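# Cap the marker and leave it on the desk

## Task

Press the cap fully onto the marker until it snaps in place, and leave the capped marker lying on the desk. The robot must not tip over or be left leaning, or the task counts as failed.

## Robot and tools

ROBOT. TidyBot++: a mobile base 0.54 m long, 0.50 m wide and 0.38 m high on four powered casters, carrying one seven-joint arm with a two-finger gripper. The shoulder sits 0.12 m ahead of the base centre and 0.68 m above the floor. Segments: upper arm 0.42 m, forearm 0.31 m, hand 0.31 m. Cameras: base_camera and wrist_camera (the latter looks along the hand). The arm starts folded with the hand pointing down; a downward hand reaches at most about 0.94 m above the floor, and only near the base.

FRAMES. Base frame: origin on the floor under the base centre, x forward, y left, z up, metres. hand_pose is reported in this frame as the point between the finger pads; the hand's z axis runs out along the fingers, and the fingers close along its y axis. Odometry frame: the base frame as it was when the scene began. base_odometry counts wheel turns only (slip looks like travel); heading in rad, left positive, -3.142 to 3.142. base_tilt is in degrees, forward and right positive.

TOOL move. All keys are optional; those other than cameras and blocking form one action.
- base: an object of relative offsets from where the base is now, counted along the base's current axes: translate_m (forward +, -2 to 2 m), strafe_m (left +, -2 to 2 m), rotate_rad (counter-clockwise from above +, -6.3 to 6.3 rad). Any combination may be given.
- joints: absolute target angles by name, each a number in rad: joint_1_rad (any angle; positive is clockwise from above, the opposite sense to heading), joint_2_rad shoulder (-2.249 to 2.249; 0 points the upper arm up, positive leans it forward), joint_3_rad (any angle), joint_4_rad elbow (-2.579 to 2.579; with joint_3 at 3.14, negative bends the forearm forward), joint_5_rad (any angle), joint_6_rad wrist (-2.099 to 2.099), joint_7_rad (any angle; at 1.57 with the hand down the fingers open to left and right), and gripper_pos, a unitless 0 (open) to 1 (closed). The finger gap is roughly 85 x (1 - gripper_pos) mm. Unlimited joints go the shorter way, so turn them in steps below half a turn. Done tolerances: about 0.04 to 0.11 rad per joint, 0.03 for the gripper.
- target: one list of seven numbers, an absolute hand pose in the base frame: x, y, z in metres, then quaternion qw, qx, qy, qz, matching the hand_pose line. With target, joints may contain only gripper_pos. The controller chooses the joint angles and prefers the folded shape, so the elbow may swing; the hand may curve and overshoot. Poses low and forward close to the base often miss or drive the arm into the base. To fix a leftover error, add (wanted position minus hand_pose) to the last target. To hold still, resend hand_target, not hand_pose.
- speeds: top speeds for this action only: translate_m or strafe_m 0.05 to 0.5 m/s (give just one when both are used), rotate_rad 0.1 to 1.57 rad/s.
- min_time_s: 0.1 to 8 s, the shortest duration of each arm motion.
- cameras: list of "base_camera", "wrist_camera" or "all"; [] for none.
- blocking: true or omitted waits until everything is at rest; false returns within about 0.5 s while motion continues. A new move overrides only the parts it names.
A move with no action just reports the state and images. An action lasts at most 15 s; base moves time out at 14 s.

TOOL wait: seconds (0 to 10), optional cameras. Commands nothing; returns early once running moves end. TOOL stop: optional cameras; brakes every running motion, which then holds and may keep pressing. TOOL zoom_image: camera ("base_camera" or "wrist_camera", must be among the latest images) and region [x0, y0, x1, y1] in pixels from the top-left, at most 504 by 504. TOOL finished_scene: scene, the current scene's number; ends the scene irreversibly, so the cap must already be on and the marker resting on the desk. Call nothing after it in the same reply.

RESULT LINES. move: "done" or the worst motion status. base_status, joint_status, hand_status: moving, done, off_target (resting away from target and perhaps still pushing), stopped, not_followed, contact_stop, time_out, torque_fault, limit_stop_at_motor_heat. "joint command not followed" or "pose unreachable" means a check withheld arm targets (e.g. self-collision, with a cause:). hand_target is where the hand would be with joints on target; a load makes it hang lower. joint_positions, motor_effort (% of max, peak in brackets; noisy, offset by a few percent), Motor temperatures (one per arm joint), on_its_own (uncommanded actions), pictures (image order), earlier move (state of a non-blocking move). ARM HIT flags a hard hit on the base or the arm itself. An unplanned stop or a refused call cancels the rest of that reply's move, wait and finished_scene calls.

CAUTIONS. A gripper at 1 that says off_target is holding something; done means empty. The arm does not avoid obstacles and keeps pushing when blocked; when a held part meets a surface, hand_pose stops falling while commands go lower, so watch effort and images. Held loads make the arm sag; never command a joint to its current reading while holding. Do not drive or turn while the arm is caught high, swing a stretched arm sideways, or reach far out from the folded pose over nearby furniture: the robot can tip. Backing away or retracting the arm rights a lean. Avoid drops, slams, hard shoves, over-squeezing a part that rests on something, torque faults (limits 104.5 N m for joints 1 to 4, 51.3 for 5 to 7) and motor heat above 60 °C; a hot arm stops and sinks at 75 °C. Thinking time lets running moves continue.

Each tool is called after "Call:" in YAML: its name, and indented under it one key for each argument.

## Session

Call:
move:

Scene clock: 0.00 s.
Motor temperatures (°C): [41 40 37 39 45 53 47]
base_odometry: x=+0.000 y=+0.000 heading=+0.000
base_tilt: forward=+0.3 right=-0.4
base_status: not commanded
joint_positions: joint_1_rad=-0.002 joint_2_rad=-0.301 joint_3_rad=+3.163 joint_4_rad=-2.539 joint_5_rad=+0.005 joint_6_rad=-0.826 joint_7_rad=+1.567 gripper_pos=+0.000
joint_status: not commanded
motor_effort: joint_1_rad=+0 joint_2_rad=-2 joint_3_rad=+1 joint_4_rad=+12 joint_5_rad=+0 joint_6_rad=+1 joint_7_rad=-2
hand_pose: x=+0.2654 y=-0.0018 z=+0.5788 quat_wxyz=(-0.001, +0.999, -0.009, +0.039) (m; base frame)
hand_target: x=+0.2648 y=-0.0017 z=+0.5785 quat_wxyz=(-0.001, +0.999, -0.009, +0.038) (m; base frame)
hand_status: not commanded
pictures: base_camera, wrist_camera
Images, in order (width x height): base_camera 644x364, wrist_camera 644x476.

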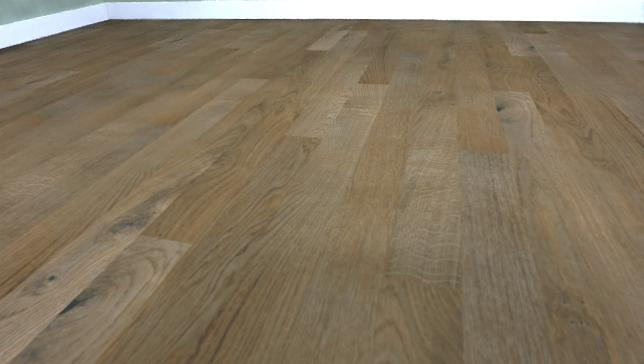

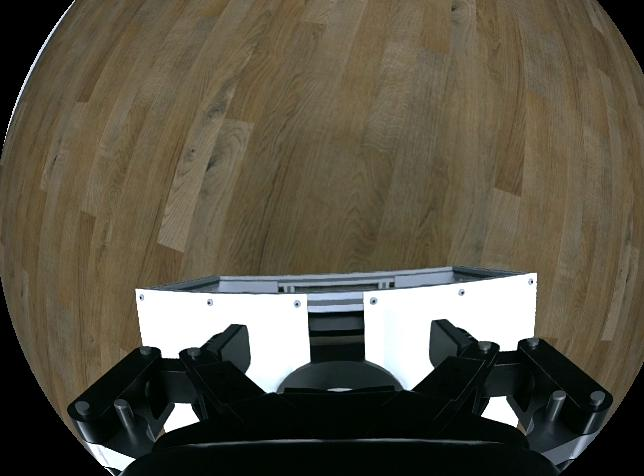

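Call:
move:
  base: {"rotate_rad": -1.7}
  joints: {"joint_1_rad": 0.0, "joint_2_rad": -0.2, "joint_3_rad": 3.14, "joint_4_rad": -1.3, "joint_5_rad": 0.0, "joint_6_rad": -0.8, "joint_7_rad": 1.57}
  cameras: ["wrist_camera"]

Scene clock: 17.17 s.
move: done
base_odometry: x=+0.000 y=+0.000 heading=-1.699
base_tilt: forward=+0.4 right=-0.4
base_status: done
joint_positions: joint_1_rad=-0.002 joint_2_rad=-0.218 joint_3_rad=+3.150 joint_4_rad=-1.322 joint_5_rad=+0.005 joint_6_rad=-0.826 joint_7_rad=+1.567 gripper_pos=+0.000
joint_status: all done
motor_effort: joint_1_rad=+0(2) joint_2_rad=-9(11) joint_3_rad=+1(3) joint_4_rad=+18(18) joint_5_rad=+0(2) joint_6_rad=+8(9) joint_7_rad=-2(3)
hand_pose: x=+0.6003 y=-0.0036 z=+1.1247 quat_wxyz=(+0.002, +0.822, -0.004, +0.569) (m; base frame)
hand_target: x=+0.6101 y=+0.0023 z=+1.1361 quat_wxyz=(-0.001, +0.813, +0.000, +0.582) (m; base frame)
hand_status: not commanded
pictures: wrist_camera
Images, in order (width x height): wrist_camera 644x476.

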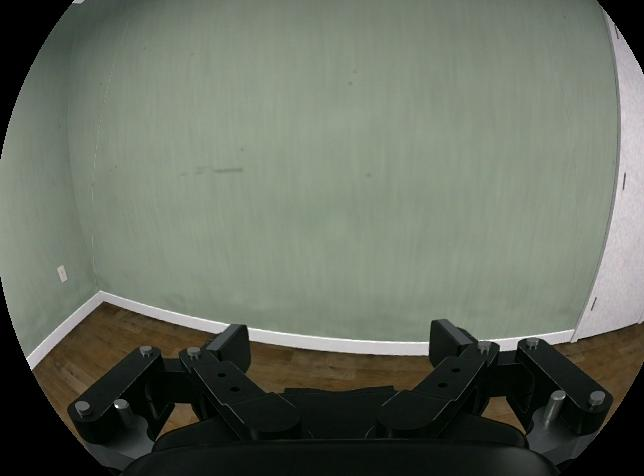

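Call:
move:
  base: {"rotate_rad": -2.4}
  cameras: ["all"]

Scene clock: 24.93 s.
move: done
base_odometry: x=+0.000 y=+0.000 heading=+2.185
base_tilt: forward=+0.3 right=-0.4
base_status: done
joint_positions: joint_1_rad=-0.002 joint_2_rad=-0.202 joint_3_rad=+3.143 joint_4_rad=-1.321 joint_5_rad=+0.005 joint_6_rad=-0.826 joint_7_rad=+1.567 gripper_pos=+0.000
joint_status: not commanded
motor_effort: joint_1_rad=+0(2) joint_2_rad=-9(13) joint_3_rad=+2(3) joint_4_rad=+18(18) joint_5_rad=+0(1) joint_6_rad=+8(9) joint_7_rad=-2(2)
hand_pose: x=+0.6070 y=+0.0006 z=+1.1172 quat_wxyz=(+0.001, +0.826, -0.001, +0.563) (m; base frame)
hand_target: x=+0.6101 y=+0.0023 z=+1.1361 quat_wxyz=(-0.001, +0.813, +0.000, +0.582) (m; base frame)
hand_status: not commanded
pictures: base_camera, wrist_camera
Images, in order (width x height): base_camera 644x364, wrist_camera 644x476.

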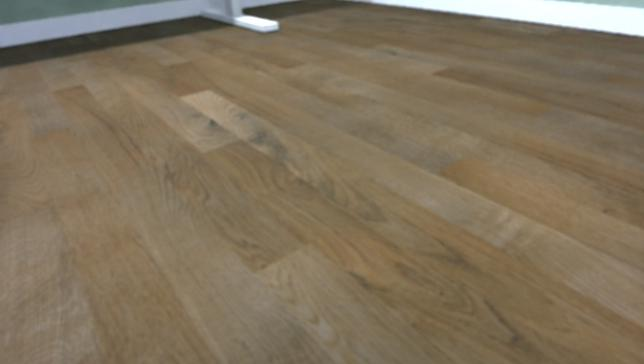

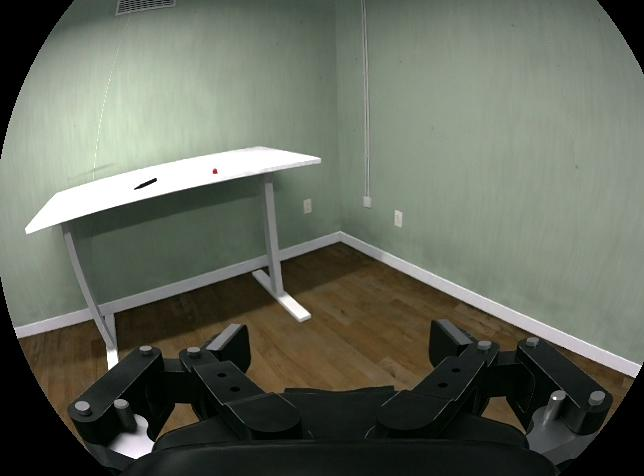

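Call:
zoom_image:
  camera: "wrist_camera"
  region: [120, 150, 240, 210]

Scaled by 4.200.

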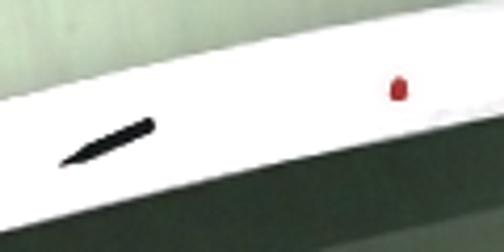

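Call:
move:
  base: {"translate_m": 0.97, "strafe_m": 0.2, "rotate_rad": 0.58}
  joints: {"joint_1_rad": 0.0, "joint_2_rad": 0.077, "joint_3_rad": 3.14, "joint_4_rad": -0.572, "joint_5_rad": 0.0, "joint_6_rad": -1.951, "joint_7_rad": 1.57, "gripper_pos": 0.6}
  cameras: ["all"]

Scene clock: 73.47 s.
move: done
base_odometry: x=-0.722 y=+0.678 heading=+2.765
base_tilt: forward=+0.4 right=-0.4
base_status: done
joint_positions: joint_1_rad=-0.002 joint_2_rad=+0.082 joint_3_rad=+3.139 joint_4_rad=-0.588 joint_5_rad=+0.005 joint_6_rad=-1.904 joint_7_rad=+1.567 gripper_pos=+0.600
joint_status: all done
motor_effort: joint_1_rad=-1(2) joint_2_rad=-12(18) joint_3_rad=+1(3) joint_4_rad=+12(19) joint_5_rad=+0(2) joint_6_rad=+5(10) joint_7_rad=-2(3)
hand_pose: x=+0.5160 y=+0.0018 z=+1.0851 quat_wxyz=(+0.001, +0.960, -0.001, +0.280) (m; base frame)
hand_target: x=+0.5018 y=+0.0019 z=+1.0850 quat_wxyz=(+0.000, +0.964, +0.000, +0.267) (m; base frame)
hand_status: not commanded
pictures: base_camera, wrist_camera
Images, in order (width x height): base_camera 644x364, wrist_camera 644x476.

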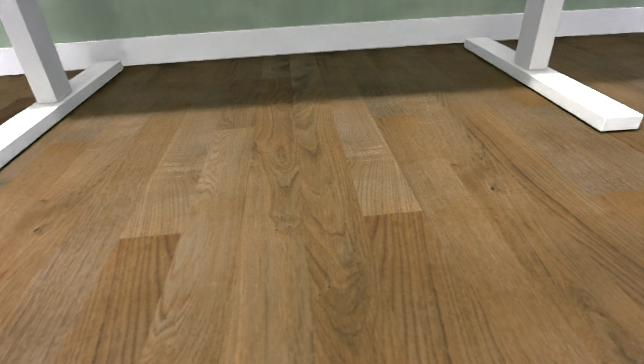

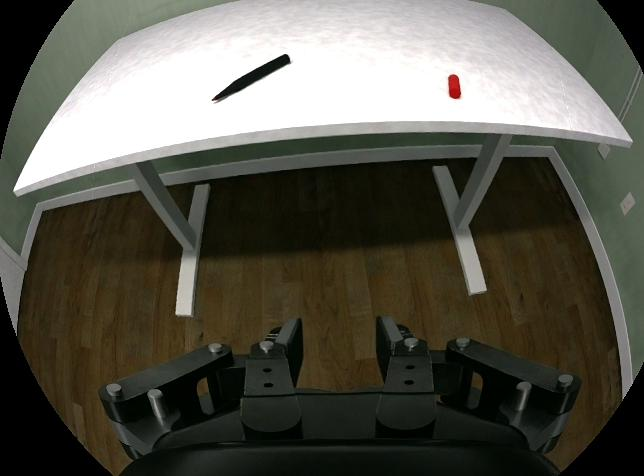

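Call:
zoom_image:
  camera: "wrist_camera"
  region: [430, 60, 480, 110]

Call:
zoom_image:
  camera: "wrist_camera"
  region: [200, 40, 300, 110]

Scaled by 10.080.

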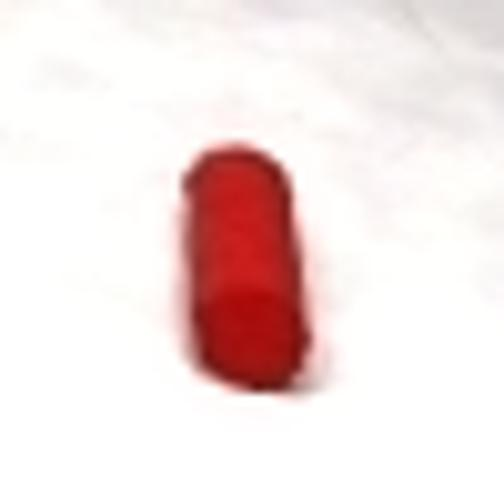

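Scaled by 5.040.

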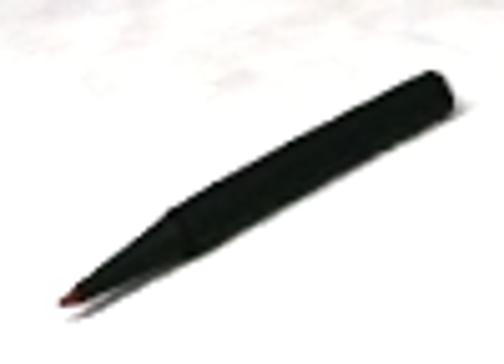

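Call:
move:
  base: {"translate_m": 0.165, "strafe_m": -0.026, "rotate_rad": -0.21}
  cameras: ["wrist_camera"]

Call:
zoom_image:
  camera: "wrist_camera"
  region: [315, 140, 365, 190]

Scene clock: 120.07 s.
move: done
base_odometry: x=-0.866 y=+0.763 heading=+2.554
base_tilt: forward=+0.4 right=-0.4
base_status: done
joint_positions: joint_1_rad=-0.002 joint_2_rad=+0.083 joint_3_rad=+3.140 joint_4_rad=-0.587 joint_5_rad=+0.005 joint_6_rad=-1.907 joint_7_rad=+1.567 gripper_pos=+0.600
joint_status: not commanded
motor_effort: joint_1_rad=-1(2) joint_2_rad=-12(17) joint_3_rad=+1(2) joint_4_rad=+12(13) joint_5_rad=+0(1) joint_6_rad=+4(6) joint_7_rad=-2(2)
hand_pose: x=+0.5155 y=+0.0014 z=+1.0844 quat_wxyz=(+0.001, +0.960, -0.001, +0.278) (m; base frame)
hand_target: x=+0.5018 y=+0.0019 z=+1.0850 quat_wxyz=(+0.000, +0.964, +0.000, +0.267) (m; base frame)
hand_status: not commanded
pictures: wrist_camera
Images, in order (width x height): wrist_camera 644x476.

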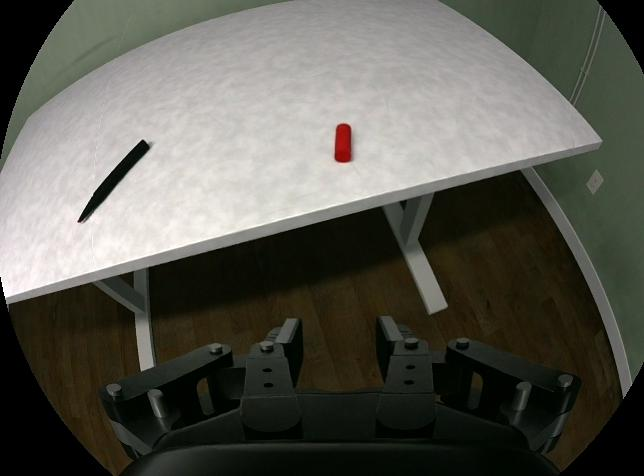

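Scaled by 10.080.

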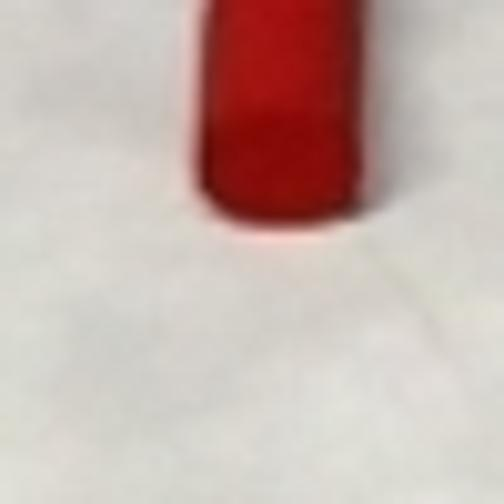

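Call:
zoom_image:
  camera: "wrist_camera"
  region: [328, 118, 358, 168]

Scaled by 10.080.

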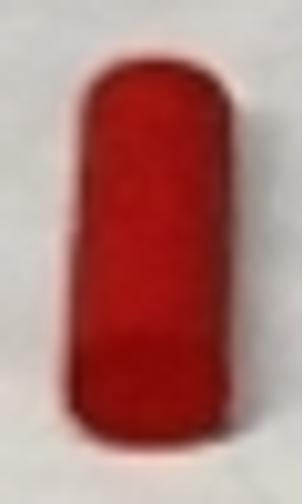

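Call:
move:
  joints: {"joint_2_rad": -0.211, "joint_4_rad": -1.913, "joint_6_rad": 0.131, "joint_7_rad": -1.57}
  min_time_s: 3
  cameras: ["wrist_camera"]

Call:
zoom_image:
  camera: "wrist_camera"
  region: [310, 135, 370, 195]

Scene clock: 137.50 s.
move: done
base_odometry: x=-0.866 y=+0.763 heading=+2.554
base_tilt: forward=+0.4 right=-0.4
base_status: not commanded
joint_positions: joint_1_rad=-0.002 joint_2_rad=-0.194 joint_3_rad=+3.140 joint_4_rad=-1.885 joint_5_rad=+0.005 joint_6_rad=+0.060 joint_7_rad=-1.515 gripper_pos=+0.600
joint_status: all done
motor_effort: joint_1_rad=+0(2) joint_2_rad=-11(15) joint_3_rad=+1(2) joint_4_rad=+19(21) joint_5_rad=+0(1) joint_6_rad=+9(10) joint_7_rad=-2(3)
hand_pose: x=+0.6606 y=+0.0036 z=+1.0386 quat_wxyz=(-0.685, +0.024, -0.727, +0.019) (m; base frame)
hand_target: x=+0.6538 y=+0.0023 z=+1.0521 quat_wxyz=(-0.707, +0.001, -0.707, +0.000) (m; base frame)
hand_status: not commanded
pictures: wrist_camera
Images, in order (width x height): wrist_camera 644x476.

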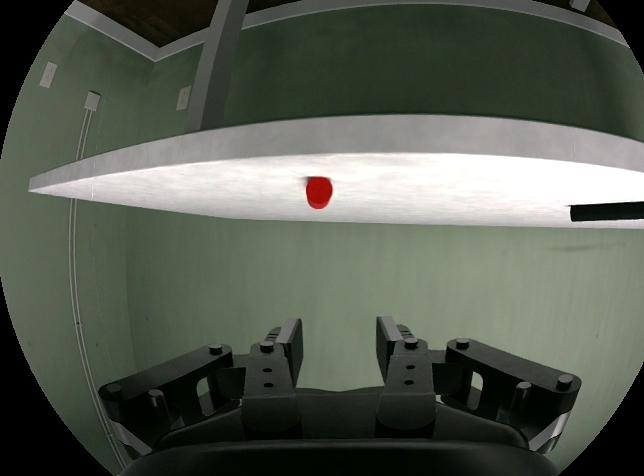

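Scaled by 8.400.

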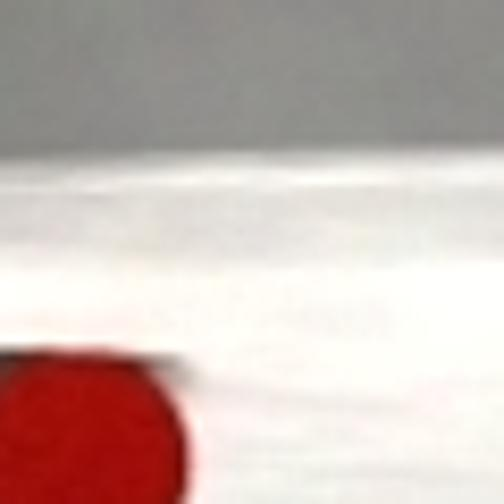

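Call:
zoom_image:
  camera: "wrist_camera"
  region: [298, 170, 342, 214]

Scaled by 11.455.

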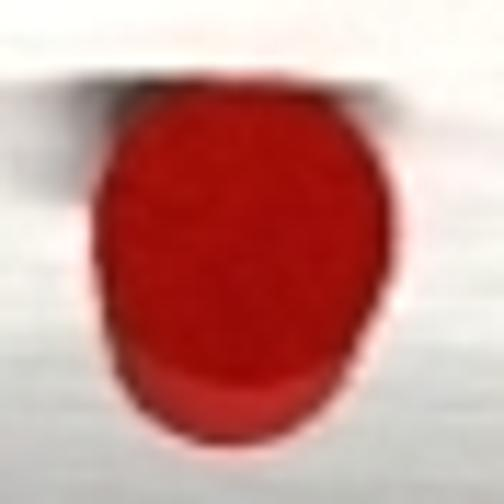

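Call:
move:
  base: {"translate_m": 0.139, "strafe_m": 0.558, "rotate_rad": 0.211}
  joints: {"joint_1_rad": 0.722, "joint_2_rad": 0.154, "joint_3_rad": 3.14, "joint_4_rad": -0.91, "joint_5_rad": 0.0, "joint_6_rad": -1.345, "joint_7_rad": 0.0}
  cameras: ["base_camera"]

Call:
move:
  joints: {"joint_7_rad": 1.617}
  cameras: ["wrist_camera"]

Scene clock: 249.67 s.
move: done
base_odometry: x=-1.291 y=+0.375 heading=+2.766
base_tilt: forward=+0.3 right=-0.4
base_status: done
joint_positions: joint_1_rad=+0.701 joint_2_rad=+0.130 joint_3_rad=+3.136 joint_4_rad=-0.933 joint_5_rad=+0.005 joint_6_rad=-1.295 joint_7_rad=-0.054 gripper_pos=+0.600
joint_status: all done
motor_effort: joint_1_rad=+0(3) joint_2_rad=-18(19) joint_3_rad=+0(4) joint_4_rad=+16(21) joint_5_rad=+0(1) joint_6_rad=+6(10) joint_7_rad=-1(3)
hand_pose: x=+0.5401 y=-0.3518 z=+1.0313 quat_wxyz=(-0.169, +0.369, -0.848, +0.342) (m; base frame)
hand_target: x=+0.5314 y=-0.3603 z=+1.0187 quat_wxyz=(-0.148, +0.385, -0.851, +0.326) (m; base frame)
hand_status: not commanded
pictures: base_camera
Images, in order (width x height): base_camera 644x364.

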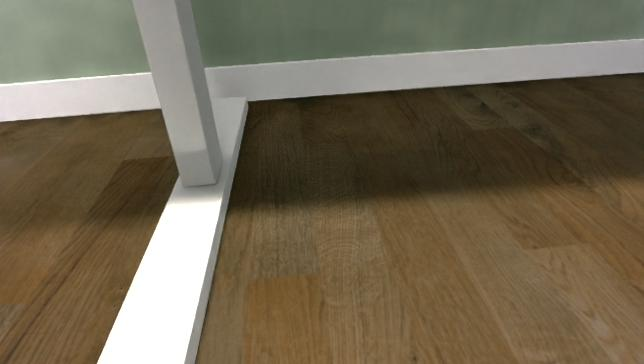

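Scene clock: 251.83 s.
move: done
base_odometry: x=-1.291 y=+0.375 heading=+2.766
base_tilt: forward=+0.4 right=-0.4
base_status: not commanded
joint_positions: joint_1_rad=+0.701 joint_2_rad=+0.130 joint_3_rad=+3.136 joint_4_rad=-0.933 joint_5_rad=+0.005 joint_6_rad=-1.297 joint_7_rad=+1.566 gripper_pos=+0.600
joint_status: all done
motor_effort: joint_1_rad=+1(1) joint_2_rad=-18(19) joint_3_rad=+1(1) joint_4_rad=+16(16) joint_5_rad=+0(0) joint_6_rad=+6(8) joint_7_rad=-2(2)
hand_pose: x=+0.5398 y=-0.3515 z=+1.0309 quat_wxyz=(+0.131, +0.868, -0.318, +0.358) (m; base frame)
hand_target: x=+0.5314 y=-0.3603 z=+1.0187 quat_wxyz=(+0.134, +0.881, -0.309, +0.332) (m; base frame)
hand_status: not commanded
pictures: wrist_camera
Images, in order (width x height): wrist_camera 644x476.

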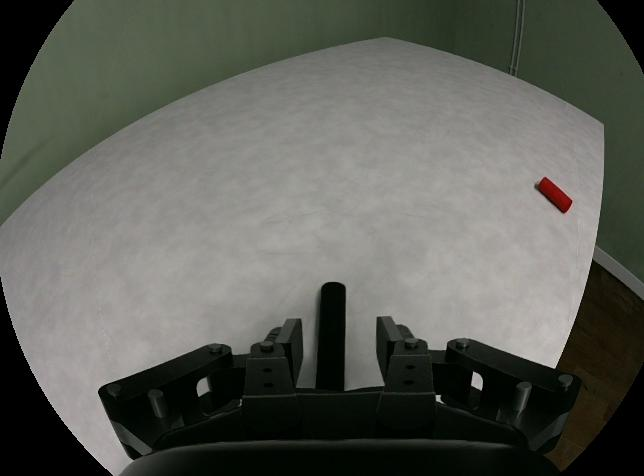

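Call:
zoom_image:
  camera: "wrist_camera"
  region: [270, 265, 420, 400]

Scaled by 3.360.

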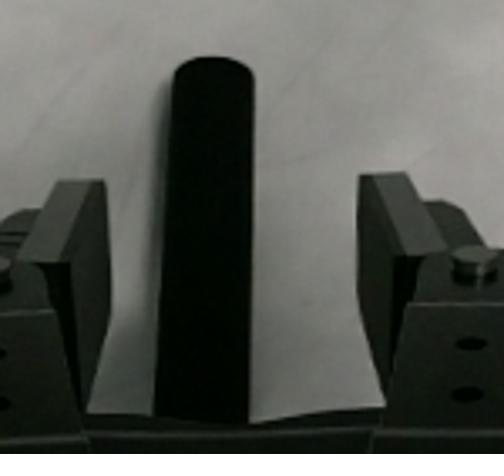

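Call:
move:
  base: {"translate_m": 0.018, "strafe_m": -0.009}
  joints: {"joint_2_rad": 0.061, "joint_4_rad": -1.18, "joint_6_rad": -1.076}
  min_time_s: 2
  cameras: ["wrist_camera"]

Call:
zoom_image:
  camera: "wrist_camera"
  region: [270, 265, 420, 400]

Scene clock: 287.20 s.
move: done
base_odometry: x=-1.305 y=+0.390 heading=+2.767
base_tilt: forward=+0.3 right=-0.4
base_status: done
joint_positions: joint_1_rad=+0.702 joint_2_rad=+0.080 joint_3_rad=+3.136 joint_4_rad=-1.153 joint_5_rad=+0.005 joint_6_rad=-1.141 joint_7_rad=+1.566 gripper_pos=+0.600
joint_status: all done
motor_effort: joint_1_rad=+0(2) joint_2_rad=-18(23) joint_3_rad=+1(2) joint_4_rad=+17(18) joint_5_rad=+0(1) joint_6_rad=+6(7) joint_7_rad=-1(2)
hand_pose: x=+0.5378 y=-0.3507 z=+0.9814 quat_wxyz=(+0.129, +0.871, -0.319, +0.352) (m; base frame)
hand_target: x=+0.5344 y=-0.3629 z=+0.9923 quat_wxyz=(+0.150, +0.865, -0.303, +0.372) (m; base frame)
hand_status: not commanded
pictures: wrist_camera
Images, in order (width x height): wrist_camera 644x476.

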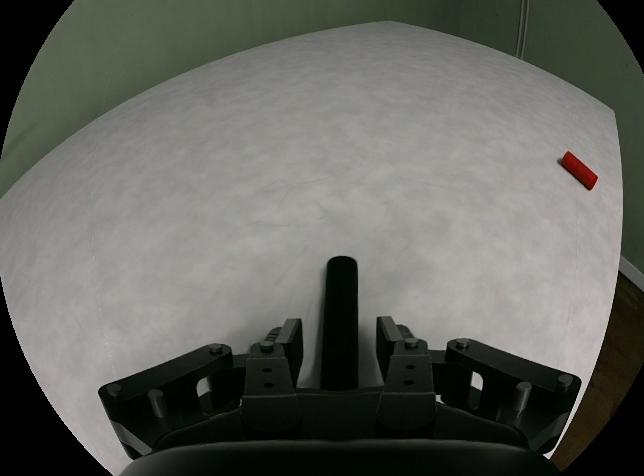

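Scaled by 3.360.

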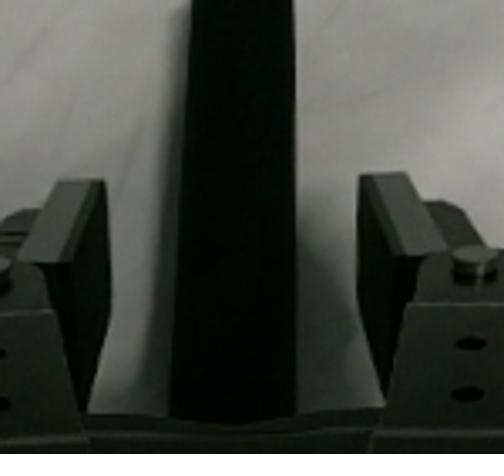

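Call:
move:
  joints: {"joint_2_rad": 0.0495, "joint_4_rad": -1.227, "joint_6_rad": -1.042}
  min_time_s: 1.5
  cameras: []

Call:
move:
  joints: {"gripper_pos": 0.87}
  cameras: ["wrist_camera"]

Scene clock: 304.47 s.
move: done
base_odometry: x=-1.305 y=+0.390 heading=+2.767
base_tilt: forward=+0.3 right=-0.4
base_status: not commanded
joint_positions: joint_1_rad=+0.702 joint_2_rad=+0.069 joint_3_rad=+3.136 joint_4_rad=-1.199 joint_5_rad=+0.005 joint_6_rad=-1.106 joint_7_rad=+1.566 gripper_pos=+0.600
joint_status: all done
motor_effort: joint_1_rad=-1(1) joint_2_rad=-18(19) joint_3_rad=+1(1) joint_4_rad=+17(19) joint_5_rad=+0(1) joint_6_rad=+6(7) joint_7_rad=-1(2)
hand_pose: x=+0.5370 y=-0.3500 z=+0.9716 quat_wxyz=(+0.129, +0.871, -0.319, +0.352) (m; base frame)
hand_target: x=+0.5331 y=-0.3618 z=+0.9816 quat_wxyz=(+0.150, +0.865, -0.303, +0.371) (m; base frame)
hand_status: not commanded
pictures: none
No camera images: "cameras" was empty.

Scene clock: 305.13 s.
move: done
base_odometry: x=-1.305 y=+0.390 heading=+2.767
base_tilt: forward=+0.3 right=-0.4
base_status: not commanded
joint_positions: joint_1_rad=+0.702 joint_2_rad=+0.068 joint_3_rad=+3.136 joint_4_rad=-1.199 joint_5_rad=+0.005 joint_6_rad=-1.105 joint_7_rad=+1.566 gripper_pos=+0.847
joint_status: all done
motor_effort: joint_1_rad=+0(1) joint_2_rad=-17(19) joint_3_rad=+1(1) joint_4_rad=+17(18) joint_5_rad=+0(0) joint_6_rad=+6(7) joint_7_rad=-1(2)
hand_pose: x=+0.5370 y=-0.3499 z=+0.9722 quat_wxyz=(+0.129, +0.870, -0.318, +0.352) (m; base frame)
hand_target: x=+0.5331 y=-0.3618 z=+0.9816 quat_wxyz=(+0.150, +0.865, -0.303, +0.371) (m; base frame)
hand_status: not commanded
pictures: wrist_camera
Images, in order (width x height): wrist_camera 644x476.

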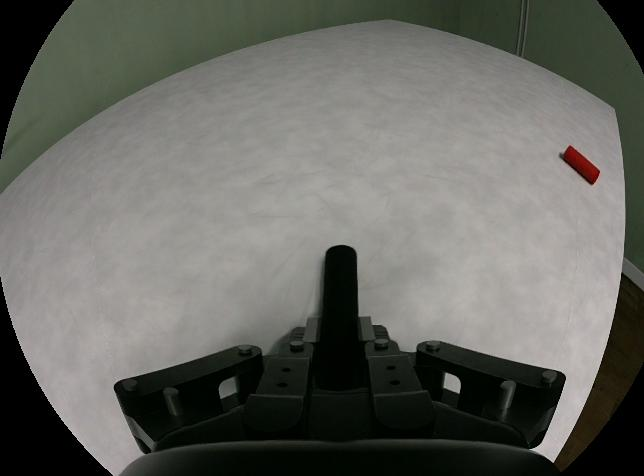

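Call:
move:
  joints: {"gripper_pos": 0.92, "joint_2_rad": 0.116, "joint_4_rad": -0.83, "joint_6_rad": -1.446}
  min_time_s: 2.5
  cameras: []

Call:
move:
  joints: {"joint_7_rad": 0.0}
  min_time_s: 2
  cameras: []

Call:
move:
  joints: {"joint_7_rad": -1.6246}
  min_time_s: 2
  cameras: ["wrist_camera"]

Scene clock: 338.10 s.
move: off_target
base_odometry: x=-1.305 y=+0.390 heading=+2.767
base_tilt: forward=+0.4 right=-0.4
base_status: not commanded
joint_positions: joint_1_rad=+0.702 joint_2_rad=+0.094 joint_3_rad=+3.136 joint_4_rad=-0.853 joint_5_rad=+0.005 joint_6_rad=-1.398 joint_7_rad=+1.566 gripper_pos=+0.851
joint_status: gripper_pos off_target (ended at +0.851, target +0.920); the others done
motor_effort: joint_1_rad=-1(2) joint_2_rad=-18(19) joint_3_rad=+1(1) joint_4_rad=+16(19) joint_5_rad=+0(0) joint_6_rad=+7(8) joint_7_rad=-2(2)
hand_pose: x=+0.5154 y=-0.3322 z=+1.0670 quat_wxyz=(+0.134, +0.865, -0.317, +0.365) (m; base frame)
hand_target: x=+0.5075 y=-0.3393 z=+1.0558 quat_wxyz=(+0.137, +0.878, -0.308, +0.340) (m; base frame)
hand_status: not commanded
pictures: none
No camera images: "cameras" was empty.

Scene clock: 340.77 s.
move: done
base_odometry: x=-1.305 y=+0.390 heading=+2.767
base_tilt: forward=+0.3 right=-0.4
base_status: not commanded
joint_positions: joint_1_rad=+0.702 joint_2_rad=+0.094 joint_3_rad=+3.136 joint_4_rad=-0.853 joint_5_rad=+0.005 joint_6_rad=-1.399 joint_7_rad=+0.053 gripper_pos=+0.851
joint_status: all done
motor_effort: joint_1_rad=+0(1) joint_2_rad=-17(18) joint_3_rad=+1(1) joint_4_rad=+15(16) joint_5_rad=+0(1) joint_6_rad=+7(7) joint_7_rad=-1(2)
hand_pose: x=+0.5153 y=-0.3321 z=+1.0666 quat_wxyz=(-0.153, +0.412, -0.825, +0.356) (m; base frame)
hand_target: x=+0.5075 y=-0.3393 z=+1.0558 quat_wxyz=(-0.151, +0.384, -0.848, +0.333) (m; base frame)
hand_status: not commanded
pictures: none
No camera images: "cameras" was empty.

Scene clock: 343.43 s.
move: done
base_odometry: x=-1.305 y=+0.390 heading=+2.767
base_tilt: forward=+0.4 right=-0.4
base_status: not commanded
joint_positions: joint_1_rad=+0.702 joint_2_rad=+0.094 joint_3_rad=+3.136 joint_4_rad=-0.853 joint_5_rad=+0.005 joint_6_rad=-1.399 joint_7_rad=-1.572 gripper_pos=+0.851
joint_status: all done
motor_effort: joint_1_rad=+0(2) joint_2_rad=-16(18) joint_3_rad=+1(1) joint_4_rad=+15(16) joint_5_rad=+0(0) joint_6_rad=+6(7) joint_7_rad=-2(3)
hand_pose: x=+0.5153 y=-0.3321 z=+1.0665 quat_wxyz=(-0.364, -0.316, -0.866, +0.134) (m; base frame)
hand_target: x=+0.5075 y=-0.3393 z=+1.0558 quat_wxyz=(-0.346, -0.351, -0.862, +0.120) (m; base frame)
hand_status: not commanded
pictures: wrist_camera
Images, in order (width x height): wrist_camera 644x476.

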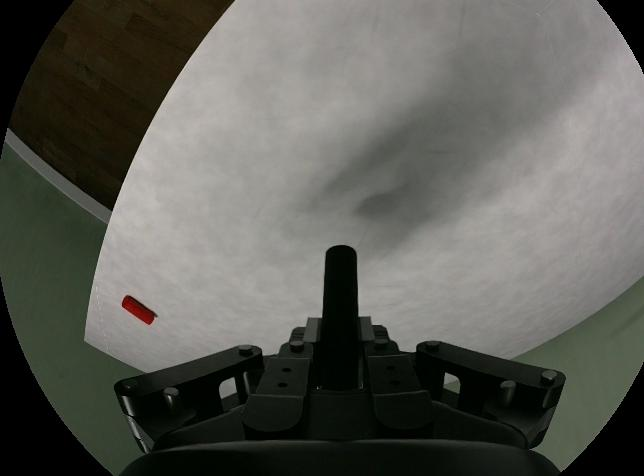

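Call:
move:
  joints: {"joint_2_rad": 0.006, "joint_4_rad": -1.127, "joint_6_rad": -1.152}
  min_time_s: 2
  cameras: ["wrist_camera"]

Scene clock: 367.50 s.
move: done
base_odometry: x=-1.305 y=+0.390 heading=+2.767
base_tilt: forward=+0.3 right=-0.3
base_status: not commanded
joint_positions: joint_1_rad=+0.702 joint_2_rad=+0.025 joint_3_rad=+3.136 joint_4_rad=-1.102 joint_5_rad=+0.005 joint_6_rad=-1.218 joint_7_rad=-1.572 gripper_pos=+0.851
joint_status: all done
motor_effort: joint_1_rad=+0(1) joint_2_rad=-16(18) joint_3_rad=+1(1) joint_4_rad=+17(18) joint_5_rad=+0(0) joint_6_rad=+6(7) joint_7_rad=-2(2)
hand_pose: x=+0.5154 y=-0.3319 z=+1.0197 quat_wxyz=(-0.364, -0.315, -0.866, +0.134) (m; base frame)
hand_target: x=+0.5125 y=-0.3436 z=+1.0319 quat_wxyz=(-0.392, -0.343, -0.842, +0.136) (m; base frame)
hand_status: not commanded
pictures: wrist_camera
Images, in order (width x height): wrist_camera 644x476.

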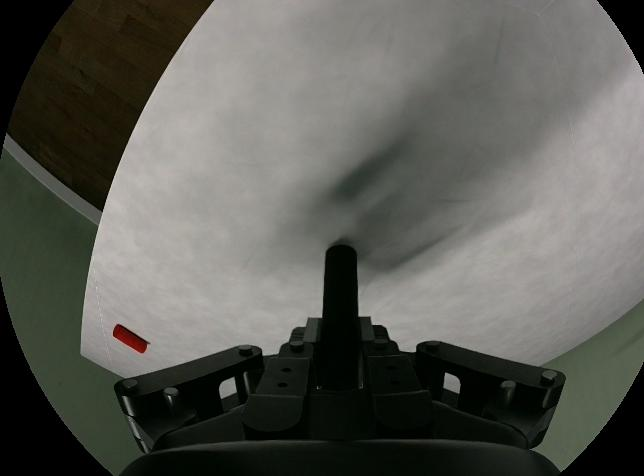

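Call:
move:
  joints: {"joint_2_rad": 0.002, "joint_4_rad": -1.143, "joint_6_rad": -1.14}
  min_time_s: 1
  cameras: ["wrist_camera"]

Call:
zoom_image:
  camera: "wrist_camera"
  region: [290, 220, 400, 330]

Scene clock: 374.33 s.
move: done
base_odometry: x=-1.305 y=+0.390 heading=+2.767
base_tilt: forward=+0.4 right=-0.4
base_status: not commanded
joint_positions: joint_1_rad=+0.702 joint_2_rad=+0.022 joint_3_rad=+3.136 joint_4_rad=-1.116 joint_5_rad=+0.005 joint_6_rad=-1.205 joint_7_rad=-1.572 gripper_pos=+0.851
joint_status: all done
motor_effort: joint_1_rad=-1(1) joint_2_rad=-16(17) joint_3_rad=+1(1) joint_4_rad=+17(18) joint_5_rad=+0(0) joint_6_rad=+5(7) joint_7_rad=-1(2)
hand_pose: x=+0.5158 y=-0.3322 z=+1.0174 quat_wxyz=(-0.365, -0.315, -0.866, +0.135) (m; base frame)
hand_target: x=+0.5124 y=-0.3436 z=+1.0285 quat_wxyz=(-0.392, -0.343, -0.842, +0.136) (m; base frame)
hand_status: not commanded
pictures: wrist_camera
Images, in order (width x height): wrist_camera 644x476.

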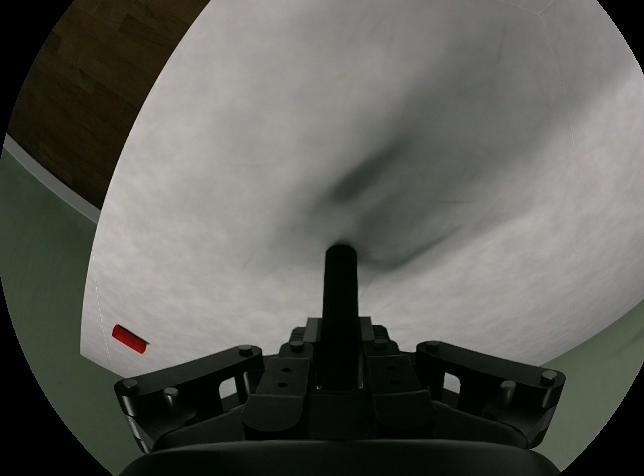

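Scaled by 4.582.

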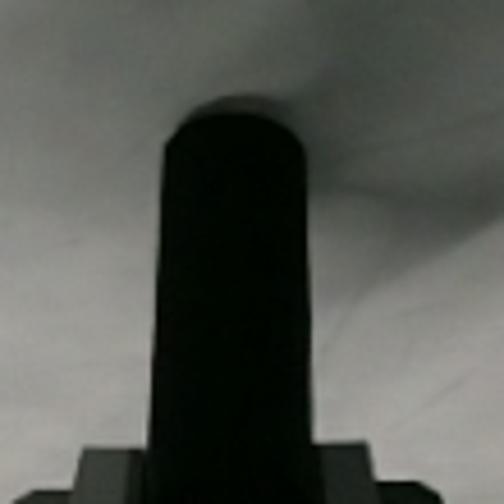

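Call:
move:
  joints: {"joint_2_rad": -0.001, "joint_4_rad": -1.16, "joint_6_rad": -1.127}
  min_time_s: 1
  cameras: ["wrist_camera"]

Call:
zoom_image:
  camera: "wrist_camera"
  region: [290, 220, 400, 330]

Scene clock: 384.60 s.
move: done
base_odometry: x=-1.305 y=+0.390 heading=+2.767
base_tilt: forward=+0.3 right=-0.4
base_status: not commanded
joint_positions: joint_1_rad=+0.702 joint_2_rad=+0.018 joint_3_rad=+3.136 joint_4_rad=-1.132 joint_5_rad=+0.005 joint_6_rad=-1.191 joint_7_rad=-1.572 gripper_pos=+0.851
joint_status: all done
motor_effort: joint_1_rad=+0(1) joint_2_rad=-16(16) joint_3_rad=+0(1) joint_4_rad=+17(18) joint_5_rad=+0(1) joint_6_rad=+6(7) joint_7_rad=-2(2)
hand_pose: x=+0.5161 y=-0.3325 z=+1.0137 quat_wxyz=(-0.365, -0.315, -0.866, +0.135) (m; base frame)
hand_target: x=+0.5127 y=-0.3438 z=+1.0242 quat_wxyz=(-0.392, -0.343, -0.843, +0.136) (m; base frame)
hand_status: not commanded
pictures: wrist_camera
Images, in order (width x height): wrist_camera 644x476.

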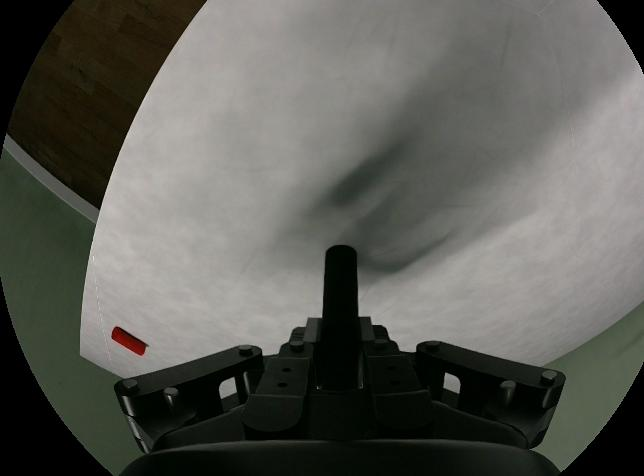

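Scaled by 4.582.

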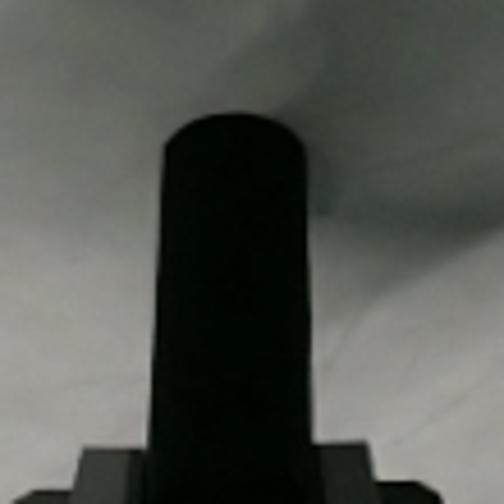

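Call:
move:
  joints: {"joint_2_rad": -0.004, "joint_4_rad": -1.174, "joint_6_rad": -1.116}
  min_time_s: 1
  cameras: ["wrist_camera"]

Call:
zoom_image:
  camera: "wrist_camera"
  region: [290, 220, 400, 330]

Scene clock: 392.90 s.
move: done
base_odometry: x=-1.305 y=+0.390 heading=+2.767
base_tilt: forward=+0.4 right=-0.3
base_status: not commanded
joint_positions: joint_1_rad=+0.702 joint_2_rad=+0.013 joint_3_rad=+3.136 joint_4_rad=-1.144 joint_5_rad=+0.005 joint_6_rad=-1.179 joint_7_rad=-1.572 gripper_pos=+0.851
joint_status: all done
motor_effort: joint_1_rad=+0(1) joint_2_rad=-16(17) joint_3_rad=+1(1) joint_4_rad=+17(18) joint_5_rad=+0(0) joint_6_rad=+6(7) joint_7_rad=-2(2)
hand_pose: x=+0.5159 y=-0.3323 z=+1.0135 quat_wxyz=(-0.368, -0.315, -0.864, +0.136) (m; base frame)
hand_target: x=+0.5128 y=-0.3438 z=+1.0211 quat_wxyz=(-0.392, -0.343, -0.843, +0.136) (m; base frame)
hand_status: not commanded
pictures: wrist_camera
Images, in order (width x height): wrist_camera 644x476.

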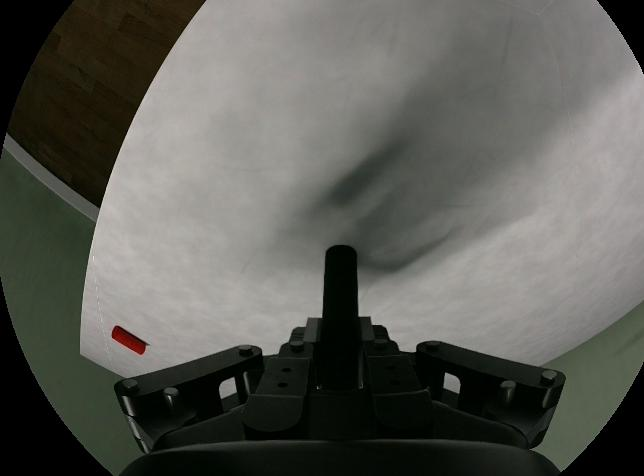

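Scaled by 4.582.

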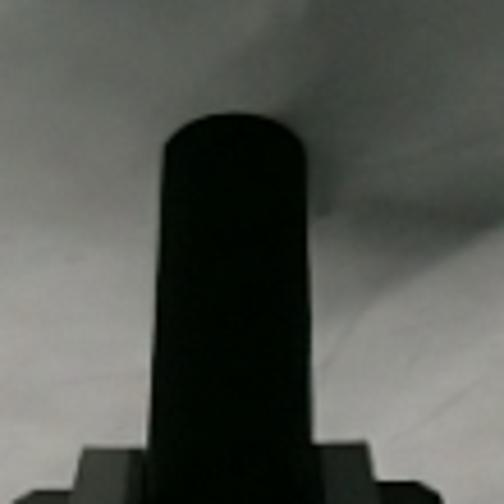

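Call:
move:
  joints: {"gripper_pos": 0.68}
  min_time_s: 1.5
  cameras: ["wrist_camera"]

Call:
zoom_image:
  camera: "wrist_camera"
  region: [270, 220, 420, 400]

Scene clock: 408.60 s.
move: done
base_odometry: x=-1.305 y=+0.390 heading=+2.767
base_tilt: forward=+0.4 right=-0.4
base_status: not commanded
joint_positions: joint_1_rad=+0.702 joint_2_rad=+0.013 joint_3_rad=+3.136 joint_4_rad=-1.146 joint_5_rad=+0.005 joint_6_rad=-1.178 joint_7_rad=-1.572 gripper_pos=+0.680
joint_status: all done
motor_effort: joint_1_rad=-1(1) joint_2_rad=-16(16) joint_3_rad=+1(1) joint_4_rad=+17(17) joint_5_rad=+0(0) joint_6_rad=+6(7) joint_7_rad=-2(2)
hand_pose: x=+0.5158 y=-0.3322 z=+1.0126 quat_wxyz=(-0.367, -0.315, -0.865, +0.136) (m; base frame)
hand_target: x=+0.5128 y=-0.3438 z=+1.0211 quat_wxyz=(-0.392, -0.343, -0.843, +0.136) (m; base frame)
hand_status: not commanded
pictures: wrist_camera
Images, in order (width x height): wrist_camera 644x476.

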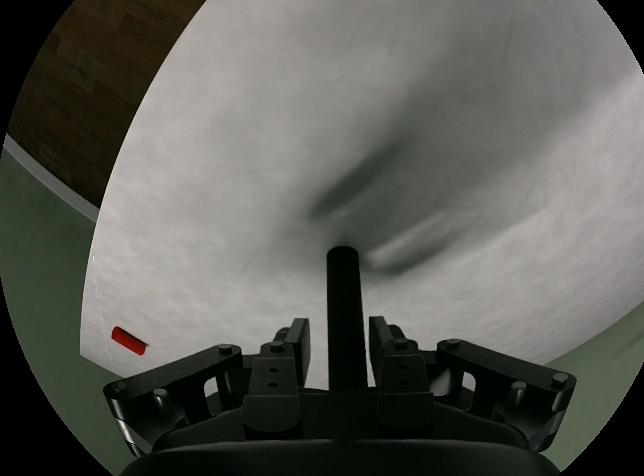

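Scaled by 2.800.

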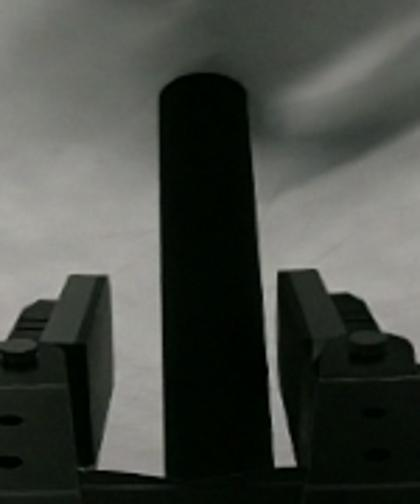

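Call:
move:
  joints: {"gripper_pos": 0.4}
  cameras: []

Call:
move:
  base: {"translate_m": -0.191, "strafe_m": 0.1615}
  cameras: ["wrist_camera"]

Scene clock: 495.77 s.
move: done
base_odometry: x=-1.305 y=+0.390 heading=+2.767
base_tilt: forward=+0.3 right=-0.4
base_status: not commanded
joint_positions: joint_1_rad=+0.702 joint_2_rad=+0.013 joint_3_rad=+3.136 joint_4_rad=-1.146 joint_5_rad=+0.005 joint_6_rad=-1.178 joint_7_rad=-1.572 gripper_pos=+0.400
joint_status: all done
motor_effort: joint_1_rad=+0(1) joint_2_rad=-15(16) joint_3_rad=+1(1) joint_4_rad=+17(17) joint_5_rad=+0(0) joint_6_rad=+7(7) joint_7_rad=-1(2)
hand_pose: x=+0.5158 y=-0.3322 z=+1.0126 quat_wxyz=(-0.367, -0.315, -0.865, +0.136) (m; base frame)
hand_target: x=+0.5128 y=-0.3438 z=+1.0211 quat_wxyz=(-0.392, -0.343, -0.843, +0.136) (m; base frame)
hand_status: not commanded
pictures: none
No camera images: "cameras" was empty.

Scene clock: 497.50 s.
move: done
base_odometry: x=-1.186 y=+0.169 heading=+2.766
base_tilt: forward=+0.4 right=-0.4
base_status: done
joint_positions: joint_1_rad=+0.704 joint_2_rad=-0.010 joint_3_rad=+3.136 joint_4_rad=-1.149 joint_5_rad=+0.005 joint_6_rad=-1.175 joint_7_rad=-1.572 gripper_pos=+0.400
joint_status: not commanded
motor_effort: joint_1_rad=-1(1) joint_2_rad=-15(20) joint_3_rad=+1(2) joint_4_rad=+17(18) joint_5_rad=+0(1) joint_6_rad=+6(7) joint_7_rad=-2(2)
hand_pose: x=+0.5098 y=-0.3283 z=+1.0236 quat_wxyz=(-0.377, -0.314, -0.860, +0.140) (m; base frame)
hand_target: x=+0.5128 y=-0.3438 z=+1.0211 quat_wxyz=(-0.392, -0.343, -0.843, +0.136) (m; base frame)
hand_status: not commanded
pictures: wrist_camera
Images, in order (width x height): wrist_camera 644x476.

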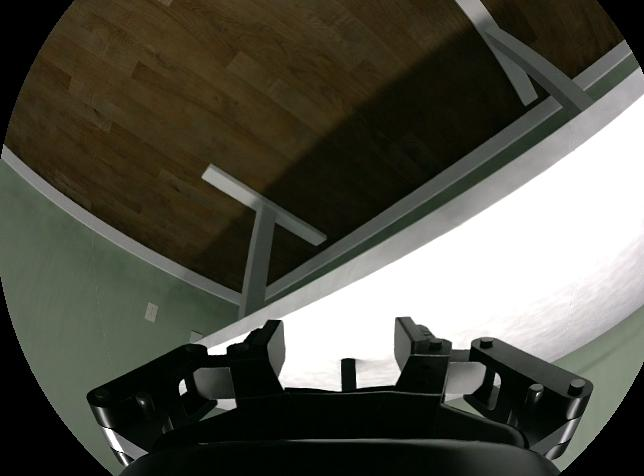

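Call:
move:
  base: {"translate_m": 0.02, "strafe_m": -0.691, "rotate_rad": -0.212}
  joints: {"joint_2_rad": 0.156, "joint_4_rad": -0.91, "joint_6_rad": -1.344, "joint_7_rad": 0.0, "gripper_pos": 0.6}
  cameras: []

Call:
move:
  joints: {"joint_1_rad": -0.02, "joint_7_rad": 1.617}
  cameras: ["wrist_camera"]

Call:
zoom_image:
  camera: "wrist_camera"
  region: [270, 265, 420, 400]

Scene clock: 508.80 s.
move: done
base_odometry: x=-0.952 y=+0.820 heading=+2.554
base_tilt: forward=+0.4 right=-0.4
base_status: done
joint_positions: joint_1_rad=+0.715 joint_2_rad=+0.149 joint_3_rad=+3.140 joint_4_rad=-0.932 joint_5_rad=+0.005 joint_6_rad=-1.297 joint_7_rad=-0.052 gripper_pos=+0.600
joint_status: all done
motor_effort: joint_1_rad=+0(3) joint_2_rad=-19(23) joint_3_rad=+0(4) joint_4_rad=+16(18) joint_5_rad=+0(2) joint_6_rad=+7(8) joint_7_rad=-1(3)
hand_pose: x=+0.5384 y=-0.3636 z=+1.0212 quat_wxyz=(-0.162, +0.363, -0.854, +0.336) (m; base frame)
hand_target: x=+0.5320 y=-0.3609 z=+1.0179 quat_wxyz=(-0.148, +0.385, -0.851, +0.326) (m; base frame)
hand_status: not commanded
pictures: none
No camera images: "cameras" was empty.

Scene clock: 511.37 s.
move: done
base_odometry: x=-0.952 y=+0.820 heading=+2.554
base_tilt: forward=+0.3 right=-0.4
base_status: not commanded
joint_positions: joint_1_rad=+0.000 joint_2_rad=+0.149 joint_3_rad=+3.140 joint_4_rad=-0.932 joint_5_rad=+0.005 joint_6_rad=-1.297 joint_7_rad=+1.562 gripper_pos=+0.600
joint_status: all done
motor_effort: joint_1_rad=+0(2) joint_2_rad=-19(20) joint_3_rad=+1(2) joint_4_rad=+16(17) joint_5_rad=+0(1) joint_6_rad=+6(7) joint_7_rad=-2(3)
hand_pose: x=+0.6741 y=+0.0007 z=+1.0212 quat_wxyz=(+0.000, +0.928, -0.004, +0.373) (m; base frame)
hand_target: x=+0.6673 y=+0.0131 z=+1.0179 quat_wxyz=(+0.004, +0.933, +0.032, +0.358) (m; base frame)
hand_status: not commanded
pictures: wrist_camera
Images, in order (width x height): wrist_camera 644x476.

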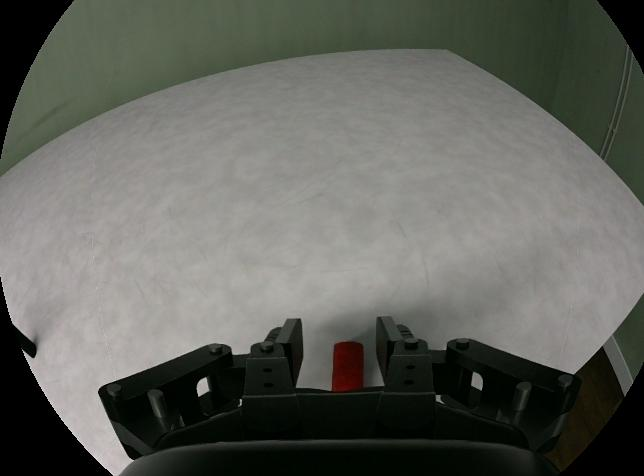

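Scaled by 3.360.

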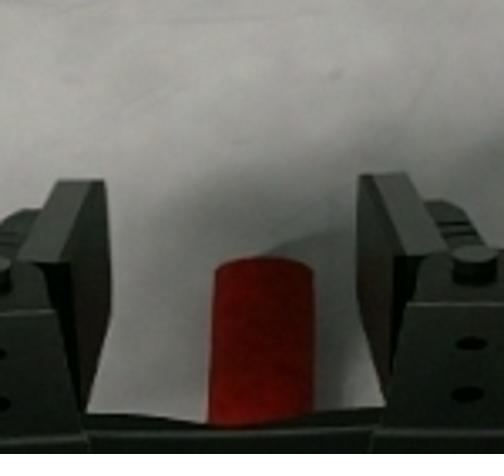

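Call:
move:
  base: {"translate_m": 0.0055, "strafe_m": -0.0056}
  joints: {"joint_2_rad": 0.0495, "joint_4_rad": -1.222, "joint_6_rad": -1.042}
  min_time_s: 2.5
  cameras: ["wrist_camera"]

Call:
zoom_image:
  camera: "wrist_camera"
  region: [270, 265, 420, 400]

Scene clock: 526.70 s.
move: done
base_odometry: x=-0.953 y=+0.827 heading=+2.553
base_tilt: forward=+0.3 right=-0.4
base_status: done
joint_positions: joint_1_rad=-0.003 joint_2_rad=+0.068 joint_3_rad=+3.141 joint_4_rad=-1.195 joint_5_rad=+0.005 joint_6_rad=-1.107 joint_7_rad=+1.564 gripper_pos=+0.600
joint_status: all done
motor_effort: joint_1_rad=+0(2) joint_2_rad=-18(21) joint_3_rad=+1(2) joint_4_rad=+17(18) joint_5_rad=+0(1) joint_6_rad=+6(8) joint_7_rad=-2(2)
hand_pose: x=+0.6644 y=+0.0023 z=+0.9734 quat_wxyz=(+0.000, +0.927, -0.001, +0.376) (m; base frame)
hand_target: x=+0.6693 y=+0.0132 z=+0.9842 quat_wxyz=(+0.005, +0.915, +0.031, +0.402) (m; base frame)
hand_status: not commanded
pictures: wrist_camera
Images, in order (width x height): wrist_camera 644x476.

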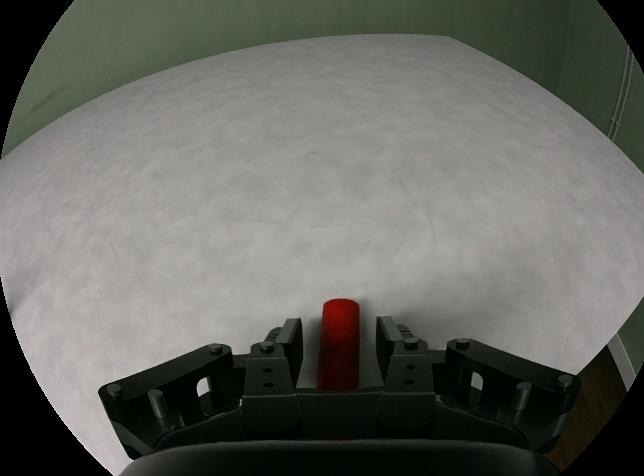

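Scaled by 3.360.

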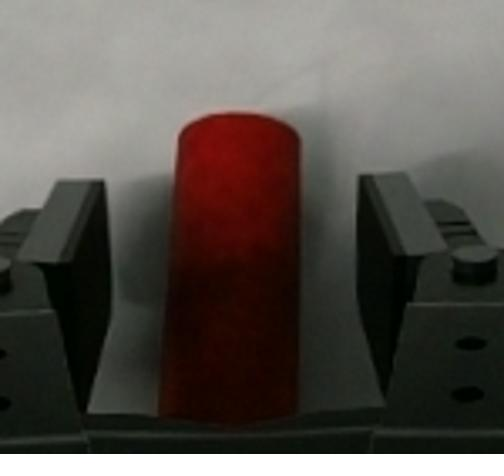

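Call:
move:
  joints: {"gripper_pos": 0.87}
  cameras: ["wrist_camera"]

Call:
zoom_image:
  camera: "wrist_camera"
  region: [270, 265, 420, 400]

Scene clock: 538.47 s.
move: done
base_odometry: x=-0.953 y=+0.827 heading=+2.553
base_tilt: forward=+0.3 right=-0.4
base_status: not commanded
joint_positions: joint_1_rad=-0.003 joint_2_rad=+0.068 joint_3_rad=+3.141 joint_4_rad=-1.195 joint_5_rad=+0.005 joint_6_rad=-1.105 joint_7_rad=+1.564 gripper_pos=+0.847
joint_status: all done
motor_effort: joint_1_rad=+0(1) joint_2_rad=-18(18) joint_3_rad=+0(1) joint_4_rad=+17(18) joint_5_rad=+0(1) joint_6_rad=+7(7) joint_7_rad=-1(2)
hand_pose: x=+0.6646 y=+0.0023 z=+0.9742 quat_wxyz=(+0.000, +0.926, -0.001, +0.377) (m; base frame)
hand_target: x=+0.6693 y=+0.0132 z=+0.9842 quat_wxyz=(+0.005, +0.915, +0.031, +0.402) (m; base frame)
hand_status: not commanded
pictures: wrist_camera
Images, in order (width x height): wrist_camera 644x476.

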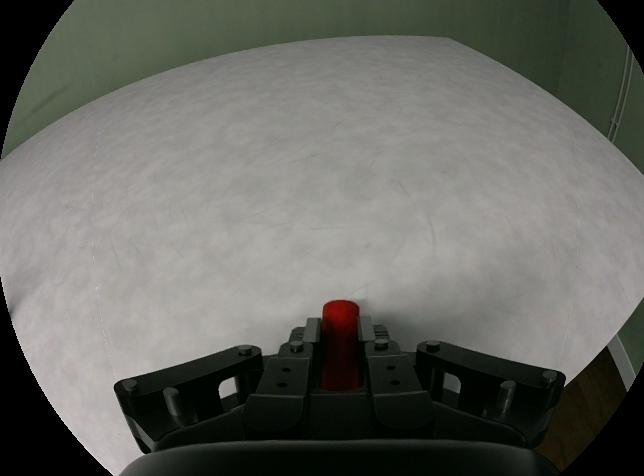

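Scaled by 3.360.

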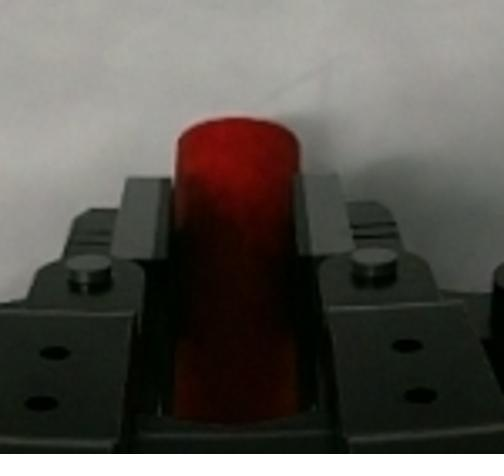

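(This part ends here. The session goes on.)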